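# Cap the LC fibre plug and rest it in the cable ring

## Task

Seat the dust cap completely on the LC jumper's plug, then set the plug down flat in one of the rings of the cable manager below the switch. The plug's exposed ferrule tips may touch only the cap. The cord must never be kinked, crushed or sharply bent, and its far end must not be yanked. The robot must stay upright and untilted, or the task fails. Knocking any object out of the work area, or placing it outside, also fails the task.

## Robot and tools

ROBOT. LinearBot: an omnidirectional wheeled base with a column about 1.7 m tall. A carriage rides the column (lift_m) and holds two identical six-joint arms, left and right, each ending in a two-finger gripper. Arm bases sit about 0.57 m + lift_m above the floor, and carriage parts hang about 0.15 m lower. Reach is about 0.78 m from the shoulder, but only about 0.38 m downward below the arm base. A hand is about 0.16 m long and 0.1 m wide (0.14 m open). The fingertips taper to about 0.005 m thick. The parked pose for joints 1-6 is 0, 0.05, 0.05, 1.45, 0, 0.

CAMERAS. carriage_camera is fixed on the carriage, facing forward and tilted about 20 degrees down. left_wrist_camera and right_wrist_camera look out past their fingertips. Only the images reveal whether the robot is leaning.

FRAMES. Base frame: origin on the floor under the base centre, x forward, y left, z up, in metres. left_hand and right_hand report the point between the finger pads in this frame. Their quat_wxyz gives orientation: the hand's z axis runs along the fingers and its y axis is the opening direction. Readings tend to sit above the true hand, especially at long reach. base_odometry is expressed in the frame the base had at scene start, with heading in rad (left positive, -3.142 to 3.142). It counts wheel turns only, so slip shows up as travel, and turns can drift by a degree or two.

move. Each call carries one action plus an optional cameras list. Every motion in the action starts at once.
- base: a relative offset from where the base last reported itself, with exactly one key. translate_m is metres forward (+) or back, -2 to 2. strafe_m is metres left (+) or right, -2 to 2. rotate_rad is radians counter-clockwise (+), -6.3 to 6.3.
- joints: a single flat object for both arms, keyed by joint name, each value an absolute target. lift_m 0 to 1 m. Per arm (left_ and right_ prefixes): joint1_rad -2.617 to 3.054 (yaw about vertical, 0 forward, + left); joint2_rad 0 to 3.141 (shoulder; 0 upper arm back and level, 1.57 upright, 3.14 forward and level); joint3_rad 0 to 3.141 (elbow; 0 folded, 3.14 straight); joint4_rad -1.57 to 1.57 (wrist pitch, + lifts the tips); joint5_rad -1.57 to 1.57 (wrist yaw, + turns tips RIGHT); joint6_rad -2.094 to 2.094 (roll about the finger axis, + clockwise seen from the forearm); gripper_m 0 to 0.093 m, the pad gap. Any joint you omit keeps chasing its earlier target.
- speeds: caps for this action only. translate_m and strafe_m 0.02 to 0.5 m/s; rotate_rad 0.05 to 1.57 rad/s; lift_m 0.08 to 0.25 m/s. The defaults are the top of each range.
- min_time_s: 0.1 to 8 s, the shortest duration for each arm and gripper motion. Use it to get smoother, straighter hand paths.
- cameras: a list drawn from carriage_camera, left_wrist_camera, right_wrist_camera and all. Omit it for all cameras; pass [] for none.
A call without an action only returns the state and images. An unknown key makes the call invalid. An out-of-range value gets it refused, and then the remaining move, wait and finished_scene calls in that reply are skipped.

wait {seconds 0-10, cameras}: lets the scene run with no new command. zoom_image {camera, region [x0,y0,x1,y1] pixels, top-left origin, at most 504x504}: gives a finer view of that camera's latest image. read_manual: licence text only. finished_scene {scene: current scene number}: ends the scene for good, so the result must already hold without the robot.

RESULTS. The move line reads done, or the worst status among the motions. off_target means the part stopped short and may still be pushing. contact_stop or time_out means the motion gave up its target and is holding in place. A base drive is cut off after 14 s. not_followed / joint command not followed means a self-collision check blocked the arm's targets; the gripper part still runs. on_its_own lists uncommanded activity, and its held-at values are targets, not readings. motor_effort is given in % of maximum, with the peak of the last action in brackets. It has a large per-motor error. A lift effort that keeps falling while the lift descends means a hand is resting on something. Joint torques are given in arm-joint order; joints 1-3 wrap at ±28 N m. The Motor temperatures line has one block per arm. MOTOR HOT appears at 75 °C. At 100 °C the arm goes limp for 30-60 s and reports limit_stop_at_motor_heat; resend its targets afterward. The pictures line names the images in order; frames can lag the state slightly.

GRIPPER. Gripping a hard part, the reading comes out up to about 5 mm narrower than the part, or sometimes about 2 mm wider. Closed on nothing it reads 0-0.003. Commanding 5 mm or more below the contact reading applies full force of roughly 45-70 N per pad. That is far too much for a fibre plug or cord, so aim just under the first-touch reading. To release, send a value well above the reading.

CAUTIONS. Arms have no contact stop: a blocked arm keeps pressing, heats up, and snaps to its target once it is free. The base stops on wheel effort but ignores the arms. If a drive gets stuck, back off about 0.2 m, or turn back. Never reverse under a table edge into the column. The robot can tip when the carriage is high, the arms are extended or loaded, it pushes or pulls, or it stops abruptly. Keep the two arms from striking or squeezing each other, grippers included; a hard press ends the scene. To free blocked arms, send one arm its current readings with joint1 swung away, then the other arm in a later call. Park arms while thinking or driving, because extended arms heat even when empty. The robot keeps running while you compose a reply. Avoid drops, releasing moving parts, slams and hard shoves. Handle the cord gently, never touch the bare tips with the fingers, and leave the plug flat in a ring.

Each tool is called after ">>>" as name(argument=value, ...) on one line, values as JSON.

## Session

>>> move(joints={"lift_m": 0.85}, cameras=["carriage_camera", "right_wrist_camera"])

>>> zoom_image(camera="carriage_camera", region=[200, 60, 640, 400])

Scene clock: 2.73 s.
Joint torques (N m): left_arm=[0.03 3.73 6.49 -0.31 0.07 0.02] | right_arm=[-0.06 4.08 5.75 -0.38 0.01 -0.11]
Motor temperatures (°C): left_arm=[29 38 39 30 29 33 32] | right_arm=[31 40 35 30 31 30 33]
move: done
base_odometry: x=+0.000 y=+0.000 heading=+0.000
base_status: not commanded
joint_positions: lift_m=+0.850 left_joint1_rad=+0.003 left_joint2_rad=+0.028 left_joint3_rad=+0.066 left_joint4_rad=+1.405 left_joint5_rad=-0.009 left_joint6_rad=+0.044 left_gripper_m=+0.09396 right_joint1_rad=+0.019 right_joint2_rad=+0.033 right_joint3_rad=+0.043 right_joint4_rad=+1.494 right_joint5_rad=-0.026 right_joint6_rad=-0.017 right_gripper_m=+0.09396
joint_status: all done
motor_effort: lift_m=+35(43) drive_wheels=-1(5)
left_hand: x=+0.2453 y=+0.3086 z=+1.8381 quat_wxyz=(+0.998, -0.003, +0.064, +0.024) (m; base frame)
right_hand: x=+0.2319 y=-0.3021 z=+1.8340 quat_wxyz=(+0.999, -0.014, +0.033, +0.001) (m; base frame)
pictures: carriage_camera, right_wrist_camera
Images, in order (width x height): carriage_camera 896x504, right_wrist_camera 896x504.

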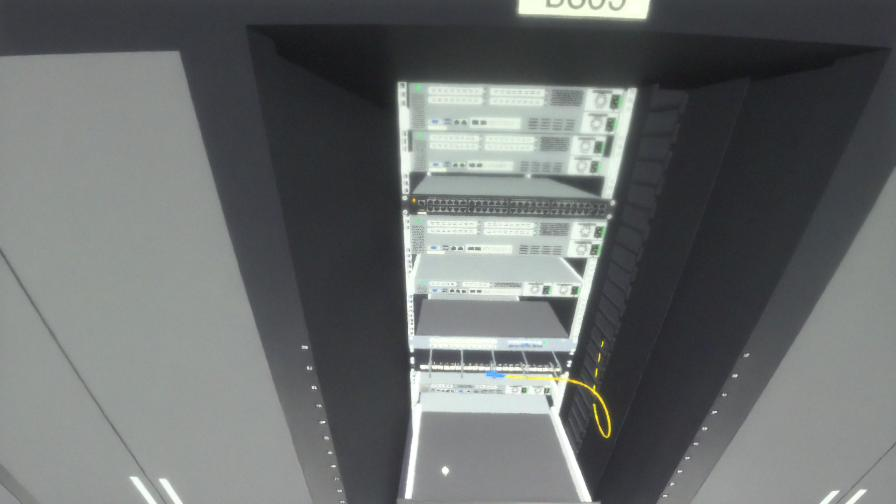

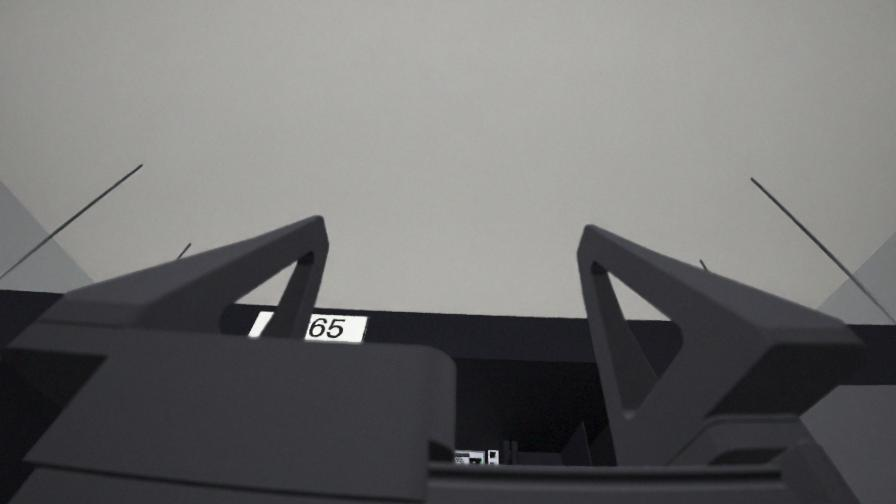

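Scaled by 1.145 from the camera's 896x504 image, which has a finer 1280x720 frame.

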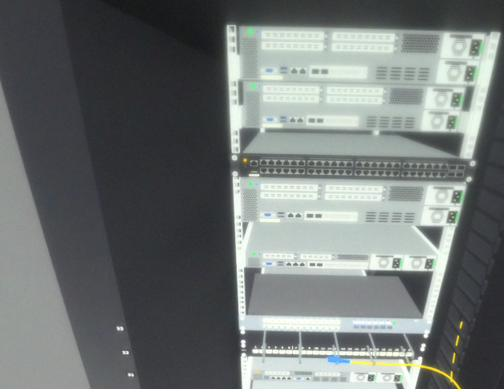

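>>> move(joints={"lift_m": 0.44}, cameras=["carriage_camera", "right_wrist_camera"])

>>> zoom_image(camera="carriage_camera", region=[360, 130, 660, 300])

>>> zoom_image(camera="carriage_camera", region=[380, 290, 520, 400])

Scene clock: 12.23 s.
Joint torques (N m): left_arm=[0.09 3.7 6.52 -0.31 0.07 0.01] | right_arm=[-0.05 4.08 5.75 -0.38 0.01 -0.11]
Motor temperatures (°C): left_arm=[29 38 39 30 29 33 32] | right_arm=[31 40 36 30 31 30 33]
move: done
base_odometry: x=+0.000 y=+0.000 heading=+0.000
base_status: not commanded
joint_positions: lift_m=+0.440 left_joint1_rad=+0.003 left_joint2_rad=+0.028 left_joint3_rad=+0.066 left_joint4_rad=+1.405 left_joint5_rad=-0.009 left_joint6_rad=+0.044 left_gripper_m=+0.09396 right_joint1_rad=+0.019 right_joint2_rad=+0.033 right_joint3_rad=+0.043 right_joint4_rad=+1.494 right_joint5_rad=-0.026 right_joint6_rad=-0.017 right_gripper_m=+0.09396
joint_status: all done
motor_effort: lift_m=+35(35) drive_wheels=+0(4)
left_hand: x=+0.2453 y=+0.3086 z=+1.4282 quat_wxyz=(+0.998, -0.003, +0.064, +0.024) (m; base frame)
right_hand: x=+0.2319 y=-0.3021 z=+1.4241 quat_wxyz=(+0.999, -0.014, +0.033, +0.001) (m; base frame)
pictures: carriage_camera, right_wrist_camera
Images, in order (width x height): carriage_camera 896x504, right_wrist_camera 896x504.

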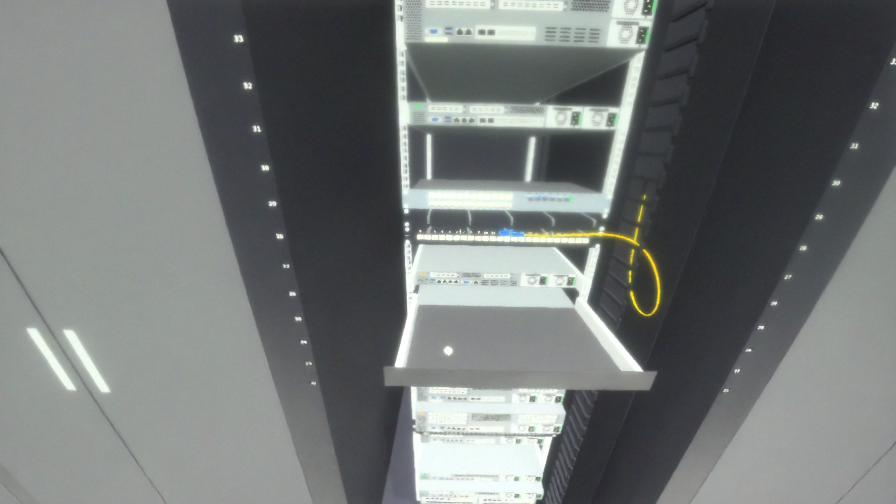

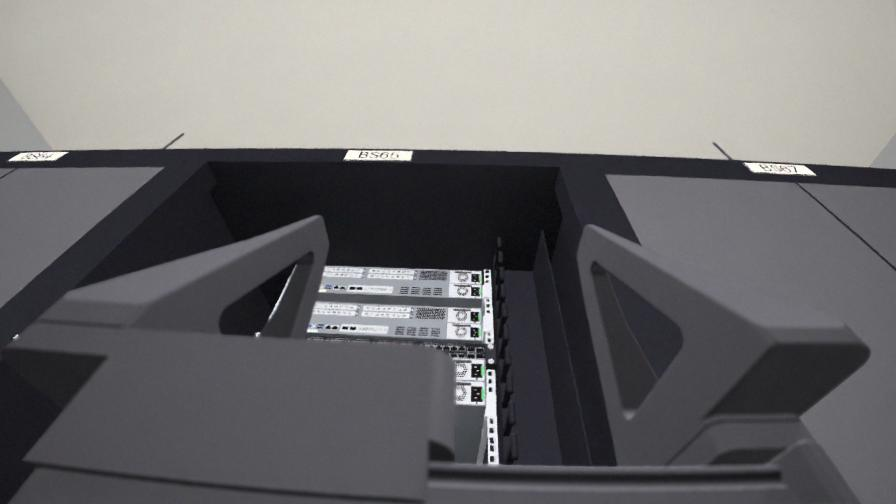

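Scaled by 1.680 from the camera's 896x504 image, which has a finer 1280x720 frame.

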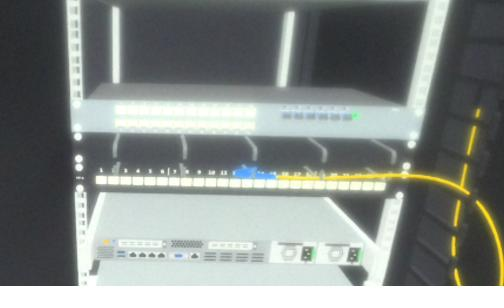

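Scaled by 3.600 from the camera's 896x504 image, which has a finer 1280x720 frame.

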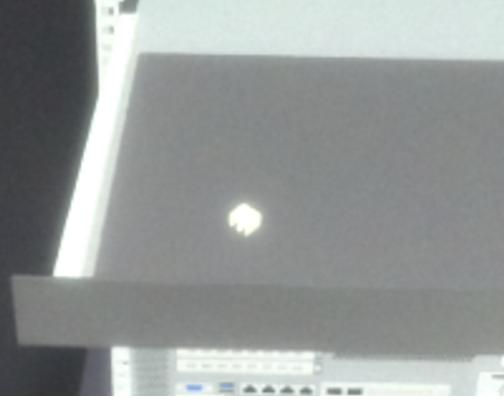

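>>> move(base={"strafe_m": -0.263}, joints={"lift_m": 0.478}, speeds={"strafe_m": 0.2}, cameras=["carriage_camera"])

>>> zoom_image(camera="carriage_camera", region=[260, 200, 480, 400])

Scene clock: 81.07 s.
Joint torques (N m): left_arm=[0.08 3.71 6.52 -0.31 0.06 0.02] | right_arm=[-0.16 4.1 5.75 -0.38 0.01 -0.11]
Motor temperatures (°C): left_arm=[29 38 41 30 29 33 32] | right_arm=[31 40 38 30 31 30 33]
move: done
base_odometry: x=+0.000 y=-0.263 heading=+0.001
base_status: done
joint_positions: lift_m=+0.478 left_joint1_rad=+0.003 left_joint2_rad=+0.028 left_joint3_rad=+0.066 left_joint4_rad=+1.405 left_joint5_rad=-0.009 left_joint6_rad=+0.044 left_gripper_m=+0.09396 right_joint1_rad=+0.019 right_joint2_rad=+0.033 right_joint3_rad=+0.043 right_joint4_rad=+1.494 right_joint5_rad=-0.026 right_joint6_rad=-0.017 right_gripper_m=+0.09396
joint_status: all done
motor_effort: lift_m=+35(43) drive_wheels=-5(12)
left_hand: x=+0.2453 y=+0.3086 z=+1.4661 quat_wxyz=(+0.998, -0.003, +0.064, +0.024) (m; base frame)
right_hand: x=+0.2319 y=-0.3021 z=+1.4621 quat_wxyz=(+0.999, -0.014, +0.033, +0.001) (m; base frame)
pictures: carriage_camera
Images, in order (width x height): carriage_camera 896x504.

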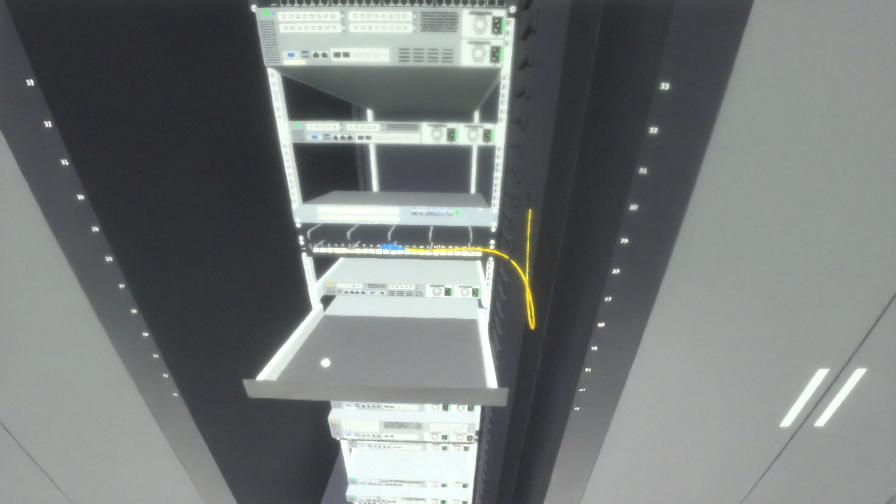

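Scaled by 2.291 from the camera's 896x504 image, which has a finer 1280x720 frame.

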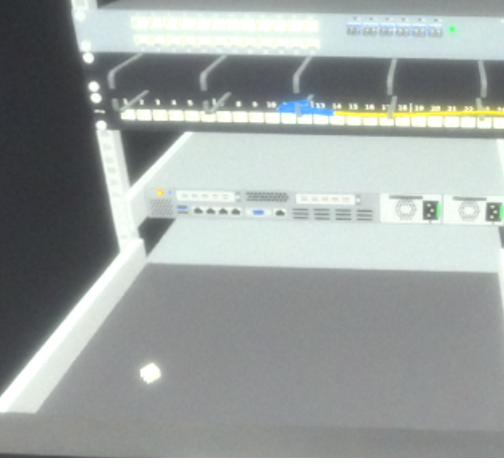

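>>> move(joints={"left_joint1_rad": -0.08, "left_joint2_rad": 1.441, "left_joint3_rad": 0.82, "left_joint4_rad": -0.349, "left_joint5_rad": 0, "left_joint6_rad": 0, "left_gripper_m": 0.05}, min_time_s=2, cameras=["left_wrist_camera"])

>>> zoom_image(camera="left_wrist_camera", region=[370, 60, 570, 260])

Scene clock: 92.77 s.
Joint torques (N m): left_arm=[-0.64 -4.26 10.62 1.33 0.12 -0.1] | right_arm=[-0.1 4.05 5.76 -0.38 0.01 -0.11]
Motor temperatures (°C): left_arm=[29 38 42 30 29 33 32] | right_arm=[31 40 38 30 31 30 33]
move: done
base_odometry: x=+0.000 y=-0.263 heading=+0.001
base_status: not commanded
joint_positions: lift_m=+0.478 left_joint1_rad=-0.072 left_joint2_rad=+1.432 left_joint3_rad=+0.784 left_joint4_rad=-0.338 left_joint5_rad=-0.009 left_joint6_rad=+0.011 left_gripper_m=+0.05013 right_joint1_rad=+0.019 right_joint2_rad=+0.033 right_joint3_rad=+0.043 right_joint4_rad=+1.494 right_joint5_rad=-0.026 right_joint6_rad=-0.017 right_gripper_m=+0.09396
joint_status: all done
motor_effort: lift_m=+35(35) drive_wheels=+2(9)
left_hand: x=+0.5653 y=+0.2834 z=+1.1020 quat_wxyz=(+0.288, +0.038, +0.957, -0.004) (m; base frame)
right_hand: x=+0.2319 y=-0.3021 z=+1.4621 quat_wxyz=(+0.999, -0.014, +0.033, +0.001) (m; base frame)
pictures: left_wrist_camera
Images, in order (width x height): left_wrist_camera 896x504.

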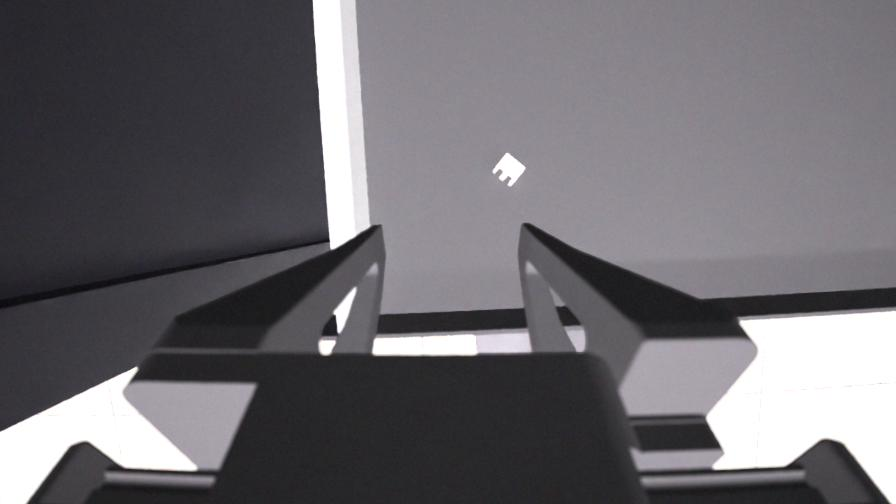

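Scaled by 2.520 from the camera's 896x504 image, which has a finer 1280x720 frame.

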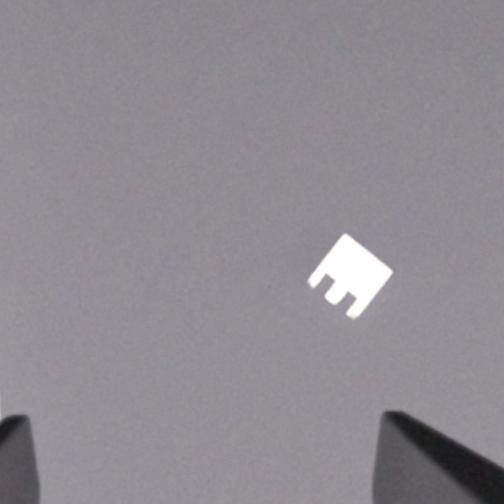

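>>> move(joints={"left_joint1_rad": -0.168, "left_joint2_rad": 2.065, "left_joint3_rad": 1.468, "left_joint4_rad": -0.952, "left_joint5_rad": 0, "left_joint6_rad": 0.49, "left_gripper_m": 0.035}, min_time_s=2, cameras=["left_wrist_camera"])

>>> zoom_image(camera="left_wrist_camera", region=[350, 130, 550, 330])

Scene clock: 124.17 s.
Joint torques (N m): left_arm=[-0.58 -8.14 9.46 0.15 0.16 0.1] | right_arm=[-0.08 4.08 5.74 -0.38 0.01 -0.11]
Motor temperatures (°C): left_arm=[29 39 45 32 29 33 32] | right_arm=[31 40 38 30 31 30 33]
move: done
base_odometry: x=+0.000 y=-0.263 heading=+0.001
base_status: not commanded
joint_positions: lift_m=+0.478 left_joint1_rad=-0.160 left_joint2_rad=+2.051 left_joint3_rad=+1.436 left_joint4_rad=-0.938 left_joint5_rad=-0.009 left_joint6_rad=+0.478 left_gripper_m=+0.03513 right_joint1_rad=+0.019 right_joint2_rad=+0.033 right_joint3_rad=+0.043 right_joint4_rad=+1.494 right_joint5_rad=-0.026 right_joint6_rad=-0.017 right_gripper_m=+0.09396
joint_status: all done
motor_effort: lift_m=+35(35) drive_wheels=+3(8)
left_hand: x=+0.5917 y=+0.2478 z=+1.0415 quat_wxyz=(+0.008, +0.314, +0.949, +0.006) (m; base frame)
right_hand: x=+0.2319 y=-0.3021 z=+1.4621 quat_wxyz=(+0.999, -0.014, +0.033, +0.001) (m; base frame)
pictures: left_wrist_camera
Images, in order (width x height): left_wrist_camera 896x504.

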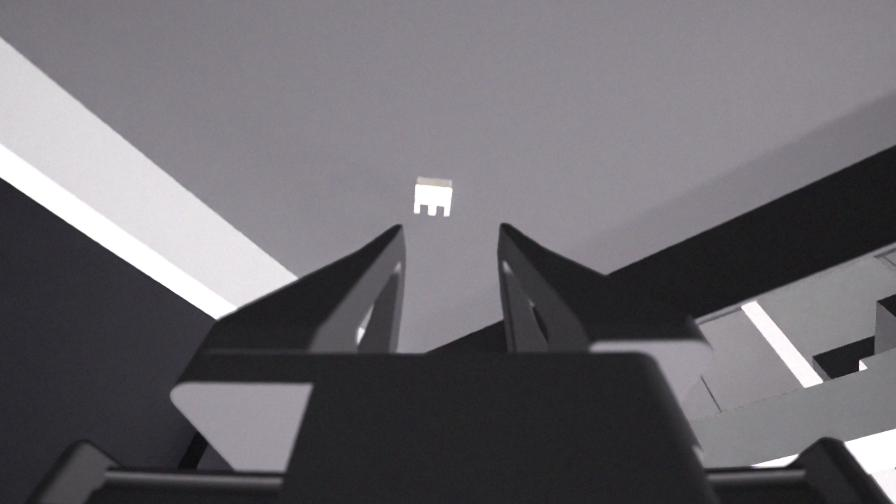

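Scaled by 2.520 from the camera's 896x504 image, which has a finer 1280x720 frame.

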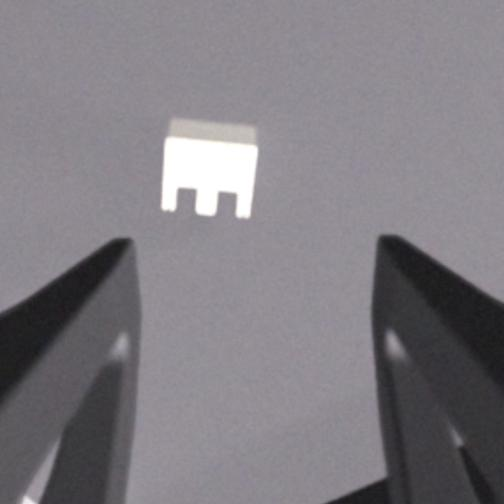

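>>> move(joints={"left_joint1_rad": -0.161, "left_joint2_rad": 2.110, "left_joint3_rad": 1.494, "left_joint4_rad": -0.933, "left_joint6_rad": 0.587, "left_gripper_m": 0.03}, min_time_s=1.2, cameras=["left_wrist_camera"])

>>> zoom_image(camera="left_wrist_camera", region=[370, 150, 530, 310])

Scene clock: 141.93 s.
Joint torques (N m): left_arm=[-0.03 -8.36 9.31 0.32 0.17 0.11] | right_arm=[-0.09 4.07 5.75 -0.38 0.01 -0.11]
Motor temperatures (°C): left_arm=[29 43 47 31 29 33 32] | right_arm=[31 39 38 30 31 30 33]
move: done
base_odometry: x=+0.000 y=-0.263 heading=+0.001
base_status: not commanded
joint_positions: lift_m=+0.478 left_joint1_rad=-0.160 left_joint2_rad=+2.095 left_joint3_rad=+1.462 left_joint4_rad=-0.941 left_joint5_rad=-0.009 left_joint6_rad=+0.575 left_gripper_m=+0.03013 right_joint1_rad=+0.019 right_joint2_rad=+0.033 right_joint3_rad=+0.043 right_joint4_rad=+1.494 right_joint5_rad=-0.026 right_joint6_rad=-0.017 right_gripper_m=+0.09396
joint_status: all done
motor_effort: lift_m=+35(35) drive_wheels=+5(9)
left_hand: x=+0.5951 y=+0.2472 z=+1.0316 quat_wxyz=(-0.002, +0.359, +0.933, +0.004) (m; base frame)
right_hand: x=+0.2319 y=-0.3021 z=+1.4621 quat_wxyz=(+0.999, -0.014, +0.033, +0.001) (m; base frame)
pictures: left_wrist_camera
Images, in order (width x height): left_wrist_camera 896x504.

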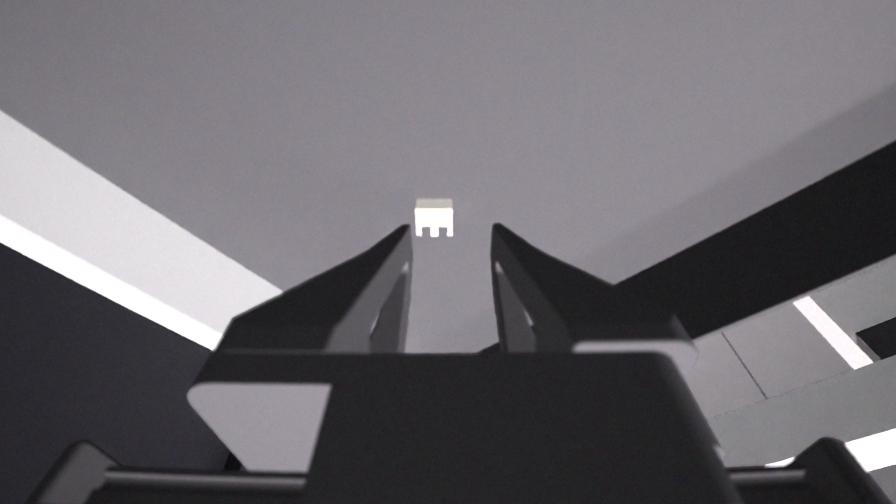

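Scaled by 3.150 from the camera's 896x504 image, which has a finer 1280x720 frame.

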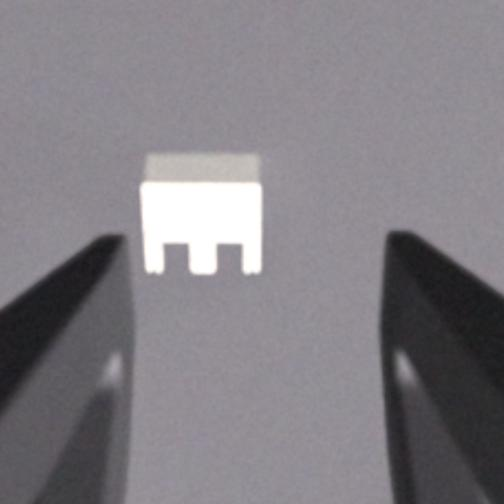

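>>> move(joints={"left_joint1_rad": -0.156, "left_joint2_rad": 2.144, "left_joint3_rad": 1.541, "left_joint4_rad": -0.946, "left_joint6_rad": 0.587, "left_gripper_m": 0.03}, min_time_s=1.0, cameras=["left_wrist_camera"])

>>> zoom_image(camera="left_wrist_camera", region=[370, 150, 530, 310])

Scene clock: 152.37 s.
Joint torques (N m): left_arm=[0.38 -8.62 9.4 0.2 0.17 0.11] | right_arm=[-0.06 4.1 5.74 -0.38 0.01 -0.11]
Motor temperatures (°C): left_arm=[29 44 47 31 29 33 32] | right_arm=[31 39 38 30 31 30 33]
move: done
base_odometry: x=+0.000 y=-0.263 heading=+0.001
base_status: not commanded
joint_positions: lift_m=+0.478 left_joint1_rad=-0.160 left_joint2_rad=+2.129 left_joint3_rad=+1.509 left_joint4_rad=-0.941 left_joint5_rad=-0.009 left_joint6_rad=+0.577 left_gripper_m=+0.03013 right_joint1_rad=+0.019 right_joint2_rad=+0.033 right_joint3_rad=+0.043 right_joint4_rad=+1.494 right_joint5_rad=-0.026 right_joint6_rad=-0.017 right_gripper_m=+0.09396
joint_status: all done
motor_effort: lift_m=+35(35) drive_wheels=+3(9)
left_hand: x=+0.6071 y=+0.2453 z=+1.0302 quat_wxyz=(+0.004, +0.360, +0.933, +0.006) (m; base frame)
right_hand: x=+0.2319 y=-0.3021 z=+1.4621 quat_wxyz=(+0.999, -0.014, +0.033, +0.001) (m; base frame)
pictures: left_wrist_camera
Images, in order (width x height): left_wrist_camera 896x504.

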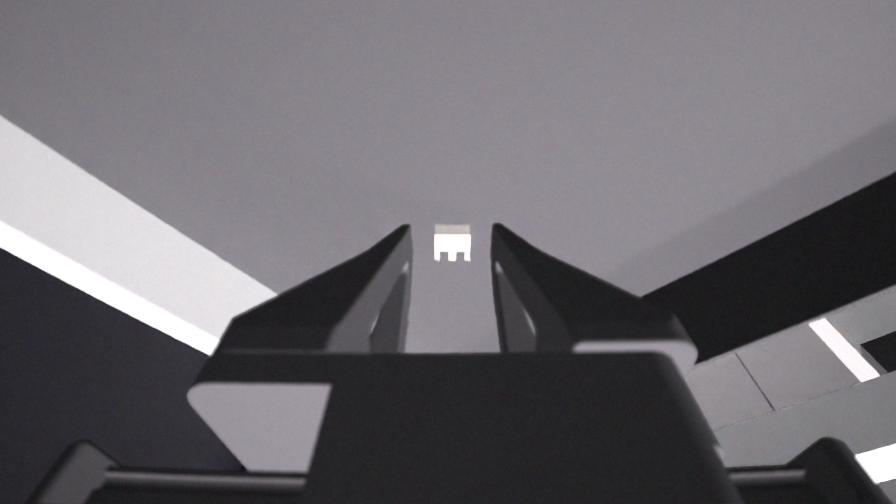

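Scaled by 3.150 from the camera's 896x504 image, which has a finer 1280x720 frame.

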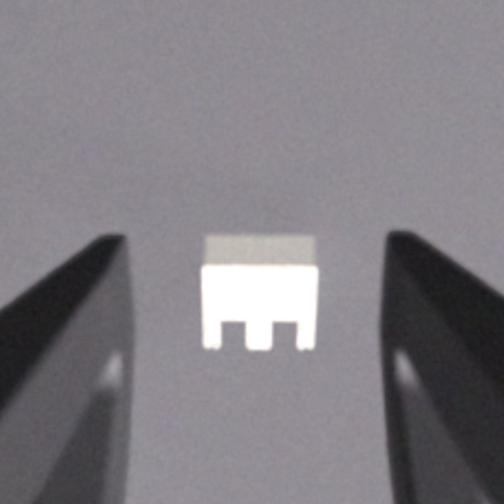

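>>> move(joints={"lift_m": 0.470}, speeds={"lift_m": 0.08}, cameras=["left_wrist_camera"])

>>> zoom_image(camera="left_wrist_camera", region=[370, 150, 530, 310])

Scene clock: 164.23 s.
Joint torques (N m): left_arm=[0.38 -9.22 8.8 0.22 0.17 0.12] | right_arm=[-0.08 4.07 5.79 -0.4 0.01 -0.11]
Motor temperatures (°C): left_arm=[29 46 48 31 29 33 32] | right_arm=[31 39 38 30 31 30 33]
move: done
base_odometry: x=+0.000 y=-0.263 heading=+0.001
base_status: not commanded
joint_positions: lift_m=+0.470 left_joint1_rad=-0.160 left_joint2_rad=+2.136 left_joint3_rad=+1.515 left_joint4_rad=-0.941 left_joint5_rad=-0.009 left_joint6_rad=+0.577 left_gripper_m=+0.03013 right_joint1_rad=+0.019 right_joint2_rad=+0.033 right_joint3_rad=+0.043 right_joint4_rad=+1.494 right_joint5_rad=-0.026 right_joint6_rad=-0.017 right_gripper_m=+0.09396
joint_status: all done
motor_effort: lift_m=+34(35) drive_wheels=+3(6)
left_hand: x=+0.6081 y=+0.2451 z=+1.0209 quat_wxyz=(+0.003, +0.360, +0.933, +0.005) (m; base frame)
right_hand: x=+0.2318 y=-0.3021 z=+1.4541 quat_wxyz=(+0.999, -0.014, +0.033, +0.001) (m; base frame)
pictures: left_wrist_camera
Images, in order (width x height): left_wrist_camera 896x504.

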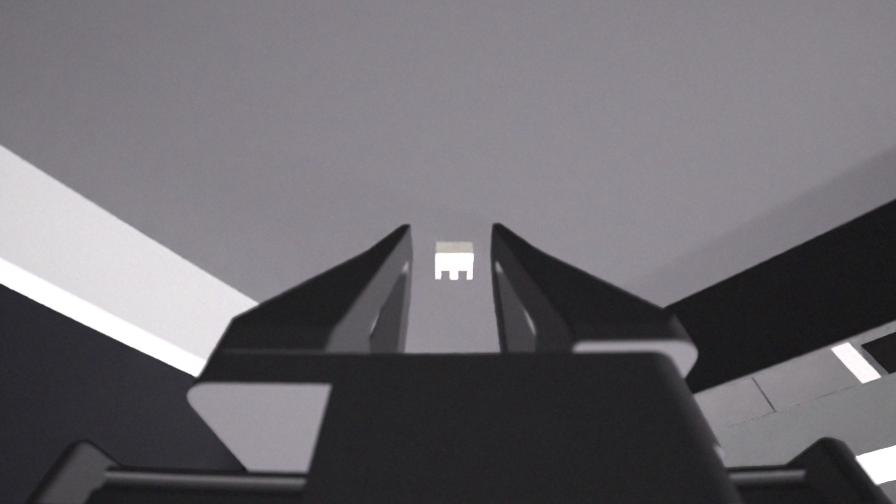

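Scaled by 3.150 from the camera's 896x504 image, which has a finer 1280x720 frame.

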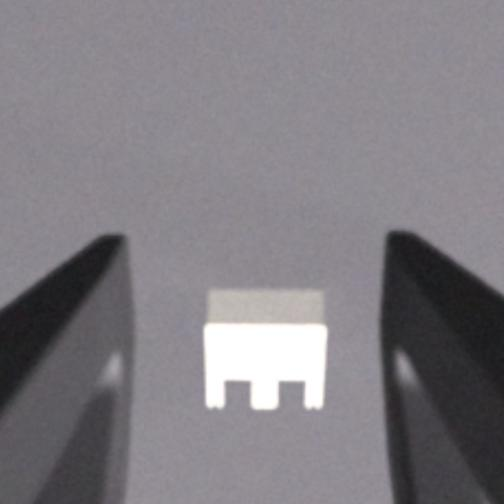

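>>> move(joints={"left_joint1_rad": -0.139, "left_joint2_rad": 2.079, "left_joint3_rad": 1.469, "left_joint4_rad": -0.925, "left_joint6_rad": 0.597}, min_time_s=1.0, cameras=["left_wrist_camera"])

>>> zoom_image(camera="left_wrist_camera", region=[370, 150, 530, 310])

Scene clock: 180.50 s.
Joint torques (N m): left_arm=[0.75 -12.93 5.2 0.35 0.16 0.13] | right_arm=[-0.09 4.08 5.76 -0.38 0.01 -0.11]
Motor temperatures (°C): left_arm=[29 47 49 31 29 33 32] | right_arm=[31 39 39 30 31 30 33]
move: done
base_odometry: x=+0.000 y=-0.263 heading=+0.001
base_status: not commanded
joint_positions: lift_m=+0.470 left_joint1_rad=-0.147 left_joint2_rad=+2.119 left_joint3_rad=+1.485 left_joint4_rad=-0.936 left_joint5_rad=-0.008 left_joint6_rad=+0.586 left_gripper_m=+0.03013 right_joint1_rad=+0.019 right_joint2_rad=+0.033 right_joint3_rad=+0.043 right_joint4_rad=+1.494 right_joint5_rad=-0.026 right_joint6_rad=-0.017 right_gripper_m=+0.09396
joint_status: all done
motor_effort: lift_m=+34(34) drive_wheels=+3(8)
left_hand: x=+0.6020 y=+0.2510 z=+1.0203 quat_wxyz=(+0.000, +0.358, +0.934, +0.004) (m; base frame)
right_hand: x=+0.2318 y=-0.3021 z=+1.4541 quat_wxyz=(+0.999, -0.014, +0.033, +0.001) (m; base frame)
pictures: left_wrist_camera
Images, in order (width x height): left_wrist_camera 896x504.

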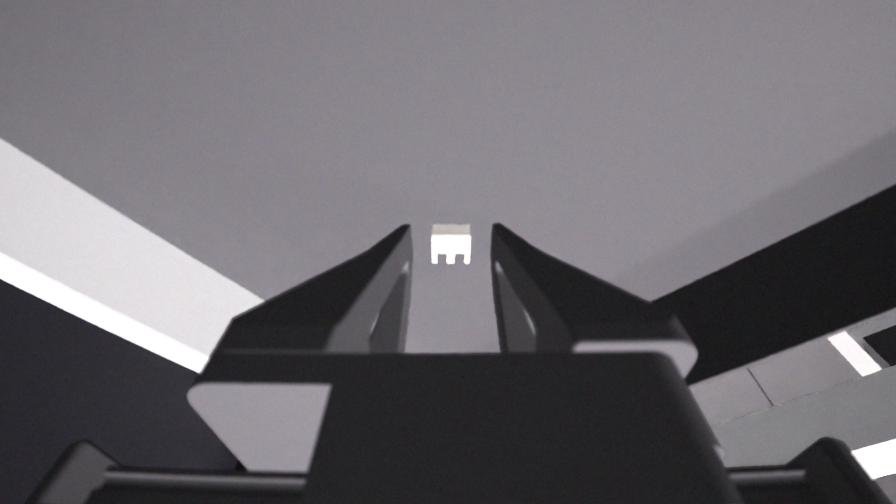

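Scaled by 3.150 from the camera's 896x504 image, which has a finer 1280x720 frame.

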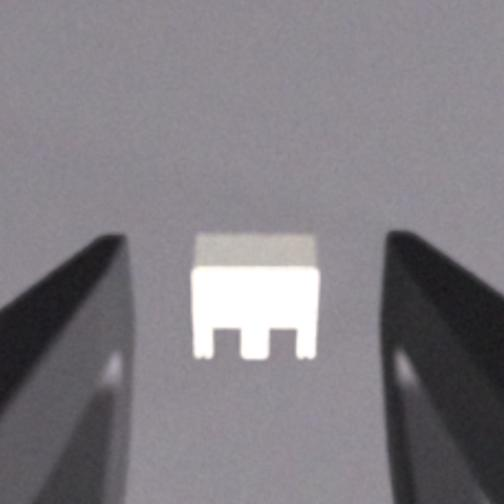

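>>> move(joints={"lift_m": 0.465}, speeds={"lift_m": 0.08}, cameras=[])

>>> zoom_image(camera="left_wrist_camera", region=[370, 150, 530, 310])

>>> move(cameras=["left_wrist_camera"])

>>> zoom_image(camera="left_wrist_camera", region=[370, 150, 530, 310])

Scene clock: 188.20 s.
Joint torques (N m): left_arm=[0.75 -11.86 5.2 0.41 0.15 0.1] | right_arm=[-0.08 4.07 5.72 -0.38 0.01 -0.12]
Motor temperatures (°C): left_arm=[29 50 48 31 29 33 32] | right_arm=[31 39 39 30 31 30 33]
move: done
base_odometry: x=+0.000 y=-0.263 heading=+0.001
base_status: not commanded
joint_positions: lift_m=+0.465 left_joint1_rad=-0.147 left_joint2_rad=+2.106 left_joint3_rad=+1.485 left_joint4_rad=-0.939 left_joint5_rad=-0.007 left_joint6_rad=+0.588 left_gripper_m=+0.03013 right_joint1_rad=+0.019 right_joint2_rad=+0.033 right_joint3_rad=+0.043 right_joint4_rad=+1.494 right_joint5_rad=-0.026 right_joint6_rad=-0.017 right_gripper_m=+0.09396
joint_status: all done
motor_effort: lift_m=+33(34) drive_wheels=+5(6)
left_hand: x=+0.6026 y=+0.2508 z=+1.0201 quat_wxyz=(+0.004, +0.359, +0.933, +0.005) (m; base frame)
right_hand: x=+0.2318 y=-0.3021 z=+1.4492 quat_wxyz=(+0.999, -0.014, +0.033, +0.001) (m; base frame)
pictures: none
No camera images: "cameras" was empty.

Scaled by 3.150 from the camera's 896x504 image, which has a finer 1280x720 frame.

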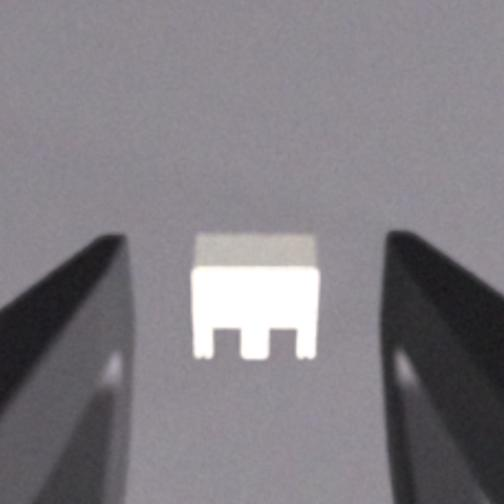

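Scene clock: 188.20 s.
Joint torques (N m): left_arm=[0.75 -11.86 5.2 0.41 0.15 0.1] | right_arm=[-0.08 4.07 5.72 -0.38 0.01 -0.12]
Motor temperatures (°C): left_arm=[29 50 48 31 29 33 32] | right_arm=[31 39 39 30 31 30 33]
base_odometry: x=+0.000 y=-0.263 heading=+0.001
base_status: not commanded
joint_positions: lift_m=+0.465 left_joint1_rad=-0.147 left_joint2_rad=+2.106 left_joint3_rad=+1.485 left_joint4_rad=-0.939 left_joint5_rad=-0.007 left_joint6_rad=+0.588 left_gripper_m=+0.03013 right_joint1_rad=+0.019 right_joint2_rad=+0.033 right_joint3_rad=+0.043 right_joint4_rad=+1.494 right_joint5_rad=-0.026 right_joint6_rad=-0.017 right_gripper_m=+0.09396
joint_status: all done
motor_effort: lift_m=+33(34) drive_wheels=+5(6)
left_hand: x=+0.6026 y=+0.2508 z=+1.0201 quat_wxyz=(+0.004, +0.359, +0.933, +0.005) (m; base frame)
right_hand: x=+0.2318 y=-0.3021 z=+1.4492 quat_wxyz=(+0.999, -0.014, +0.033, +0.001) (m; base frame)
pictures: left_wrist_camera
Images, in order (width x height): left_wrist_camera 896x504.

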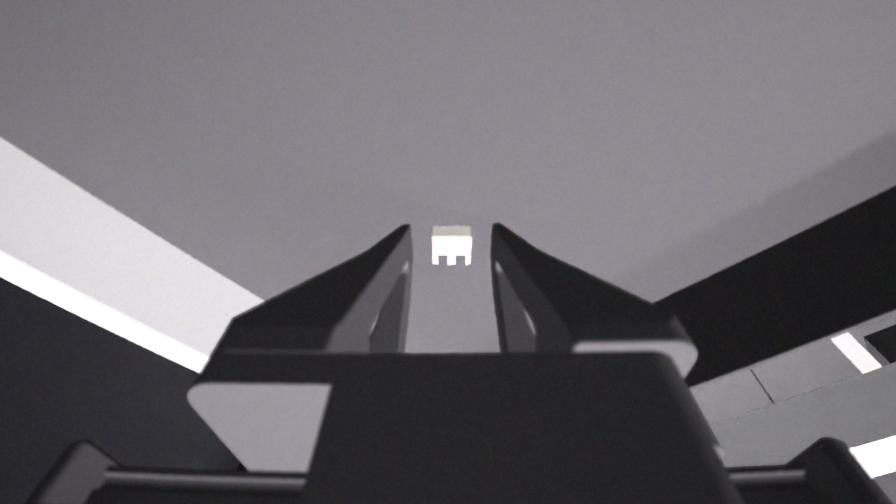

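Scaled by 3.150 from the camera's 896x504 image, which has a finer 1280x720 frame.

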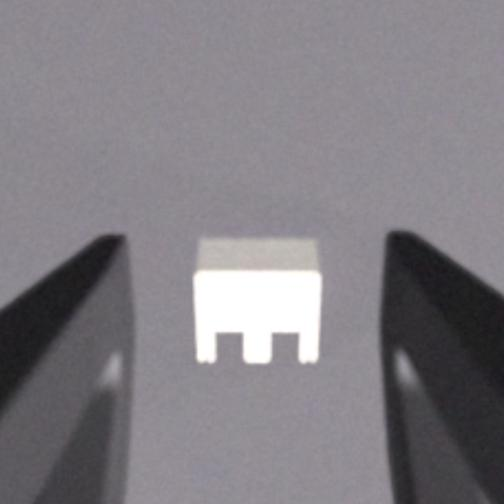

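>>> move(joints={"lift_m": 0.471}, speeds={"lift_m": 0.08}, cameras=[])

>>> move(joints={"left_gripper_m": 0.0085}, min_time_s=1.5, cameras=["left_wrist_camera"])

>>> zoom_image(camera="left_wrist_camera", region=[370, 150, 530, 310])

Scene clock: 193.90 s.
Joint torques (N m): left_arm=[0.7 -11.82 5.63 0.36 0.15 0.1] | right_arm=[-0.08 4.08 5.75 -0.36 0.01 -0.11]
Motor temperatures (°C): left_arm=[29 52 47 31 29 33 32] | right_arm=[31 39 39 30 31 30 33]
move: done
base_odometry: x=+0.000 y=-0.263 heading=+0.001
base_status: not commanded
joint_positions: lift_m=+0.471 left_joint1_rad=-0.147 left_joint2_rad=+2.105 left_joint3_rad=+1.480 left_joint4_rad=-0.934 left_joint5_rad=-0.007 left_joint6_rad=+0.588 left_gripper_m=+0.03013 right_joint1_rad=+0.019 right_joint2_rad=+0.033 right_joint3_rad=+0.043 right_joint4_rad=+1.494 right_joint5_rad=-0.026 right_joint6_rad=-0.017 right_gripper_m=+0.09396
joint_status: all done
motor_effort: lift_m=+35(42) drive_wheels=-3(4)
left_hand: x=+0.6026 y=+0.2508 z=+1.0254 quat_wxyz=(+0.005, +0.359, +0.933, +0.005) (m; base frame)
right_hand: x=+0.2319 y=-0.3021 z=+1.4550 quat_wxyz=(+0.999, -0.014, +0.033, +0.001) (m; base frame)
pictures: none
No camera images: "cameras" was empty.

Scene clock: 195.70 s.
Joint torques (N m): left_arm=[0.73 -11.78 5.63 0.35 0.16 0.1] | right_arm=[-0.08 4.08 5.76 -0.38 0.01 -0.11]
Motor temperatures (°C): left_arm=[29 51 47 31 29 33 32] | right_arm=[31 39 39 30 31 30 33]
move: done
base_odometry: x=+0.000 y=-0.263 heading=+0.001
base_status: not commanded
joint_positions: lift_m=+0.471 left_joint1_rad=-0.147 left_joint2_rad=+2.105 left_joint3_rad=+1.480 left_joint4_rad=-0.934 left_joint5_rad=-0.007 left_joint6_rad=+0.588 left_gripper_m=+0.01073 right_joint1_rad=+0.019 right_joint2_rad=+0.033 right_joint3_rad=+0.043 right_joint4_rad=+1.494 right_joint5_rad=-0.026 right_joint6_rad=-0.017 right_gripper_m=+0.09396
joint_status: all done
motor_effort: lift_m=+35(36) drive_wheels=-1(5)
left_hand: x=+0.6026 y=+0.2508 z=+1.0254 quat_wxyz=(+0.005, +0.359, +0.933, +0.005) (m; base frame)
right_hand: x=+0.2319 y=-0.3021 z=+1.4550 quat_wxyz=(+0.999, -0.014, +0.033, +0.001) (m; base frame)
pictures: left_wrist_camera
Images, in order (width x height): left_wrist_camera 896x504.

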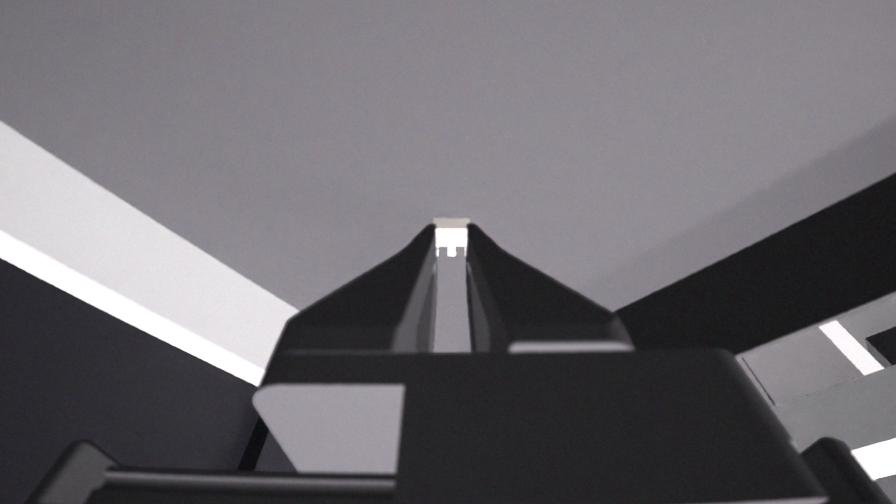

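Scaled by 3.150 from the camera's 896x504 image, which has a finer 1280x720 frame.

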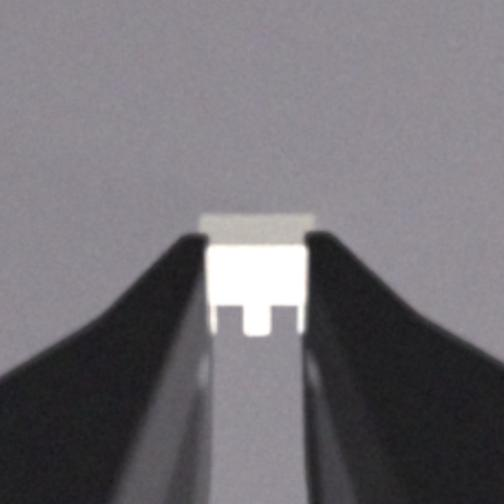

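>>> move(joints={"lift_m": 0.500}, speeds={"lift_m": 0.08}, cameras=["left_wrist_camera"])

>>> move(joints={"left_joint6_rad": -2.09}, min_time_s=2, cameras=["left_wrist_camera", "carriage_camera"])

Scene clock: 208.83 s.
Joint torques (N m): left_arm=[0.7 -11.56 5.83 0.33 0.16 0.11] | right_arm=[-0.09 4.04 5.76 -0.37 0.01 -0.11]
Motor temperatures (°C): left_arm=[29 51 46 31 29 33 33] | right_arm=[31 39 39 30 31 30 33]
move: done
base_odometry: x=+0.000 y=-0.263 heading=+0.001
base_status: not commanded
joint_positions: lift_m=+0.500 left_joint1_rad=-0.147 left_joint2_rad=+2.103 left_joint3_rad=+1.478 left_joint4_rad=-0.932 left_joint5_rad=-0.007 left_joint6_rad=+0.588 left_gripper_m=+0.01072 right_joint1_rad=+0.019 right_joint2_rad=+0.033 right_joint3_rad=+0.043 right_joint4_rad=+1.493 right_joint5_rad=-0.026 right_joint6_rad=-0.017 right_gripper_m=+0.09396
joint_status: all done
motor_effort: lift_m=+35(43) drive_wheels=-3(5)
left_hand: x=+0.6023 y=+0.2509 z=+1.0544 quat_wxyz=(+0.006, +0.359, +0.933, +0.005) (m; base frame)
right_hand: x=+0.2320 y=-0.3021 z=+1.4840 quat_wxyz=(+0.999, -0.014, +0.033, +0.001) (m; base frame)
pictures: left_wrist_camera
Images, in order (width x height): left_wrist_camera 896x504.

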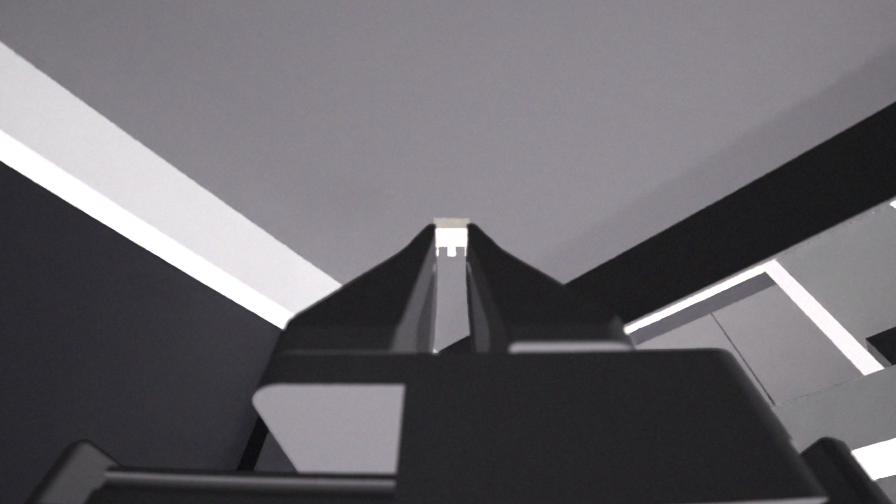

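Scene clock: 211.37 s.
Joint torques (N m): left_arm=[0.75 -11.48 5.7 0.22 0.05 -0.08] | right_arm=[-0.09 4.08 5.76 -0.38 0.02 -0.11]
Motor temperatures (°C): left_arm=[29 51 46 31 29 33 33] | right_arm=[31 39 39 30 31 30 33]
move: done
base_odometry: x=+0.000 y=-0.263 heading=+0.001
base_status: not commanded
joint_positions: lift_m=+0.500 left_joint1_rad=-0.147 left_joint2_rad=+2.103 left_joint3_rad=+1.478 left_joint4_rad=-0.932 left_joint5_rad=-0.007 left_joint6_rad=-2.069 left_gripper_m=+0.01072 right_joint1_rad=+0.019 right_joint2_rad=+0.033 right_joint3_rad=+0.043 right_joint4_rad=+1.493 right_joint5_rad=-0.026 right_joint6_rad=-0.017 right_gripper_m=+0.09396
joint_status: all done
joint sent to its limit — left_joint6_rad, lower limit.
motor_effort: lift_m=+36(36) drive_wheels=-1(5)
left_hand: x=+0.6023 y=+0.2509 z=+1.0544 quat_wxyz=(+0.006, -0.820, +0.573, -0.004) (m; base frame)
right_hand: x=+0.2320 y=-0.3021 z=+1.4840 quat_wxyz=(+0.999, -0.014, +0.033, +0.001) (m; base frame)
pictures: carriage_camera, left_wrist_camera
Images, in order (width x height): carriage_camera 896x504, left_wrist_camera 896x504.

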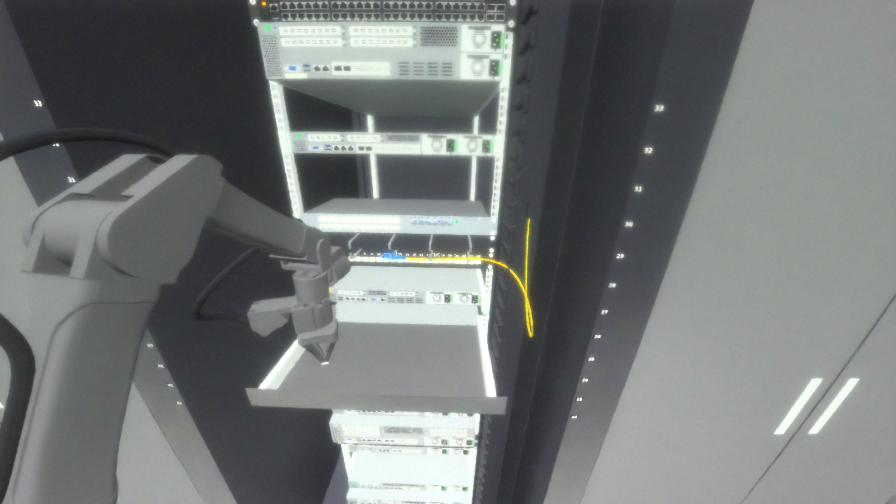

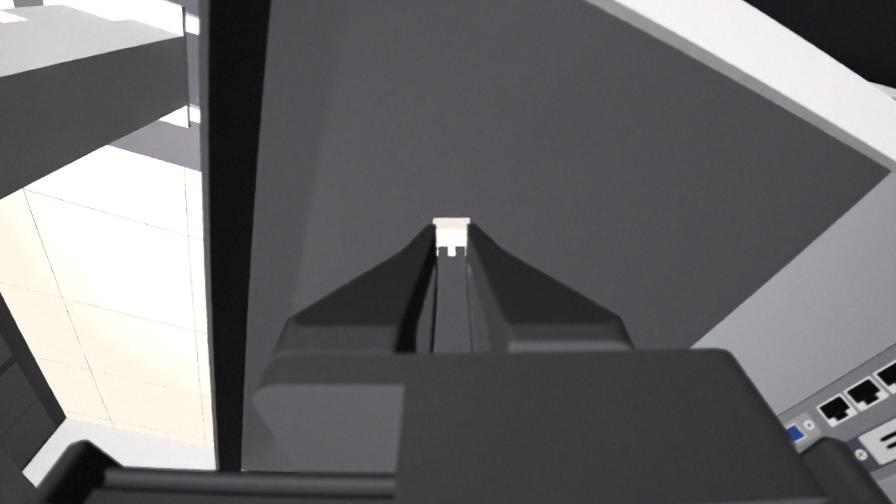

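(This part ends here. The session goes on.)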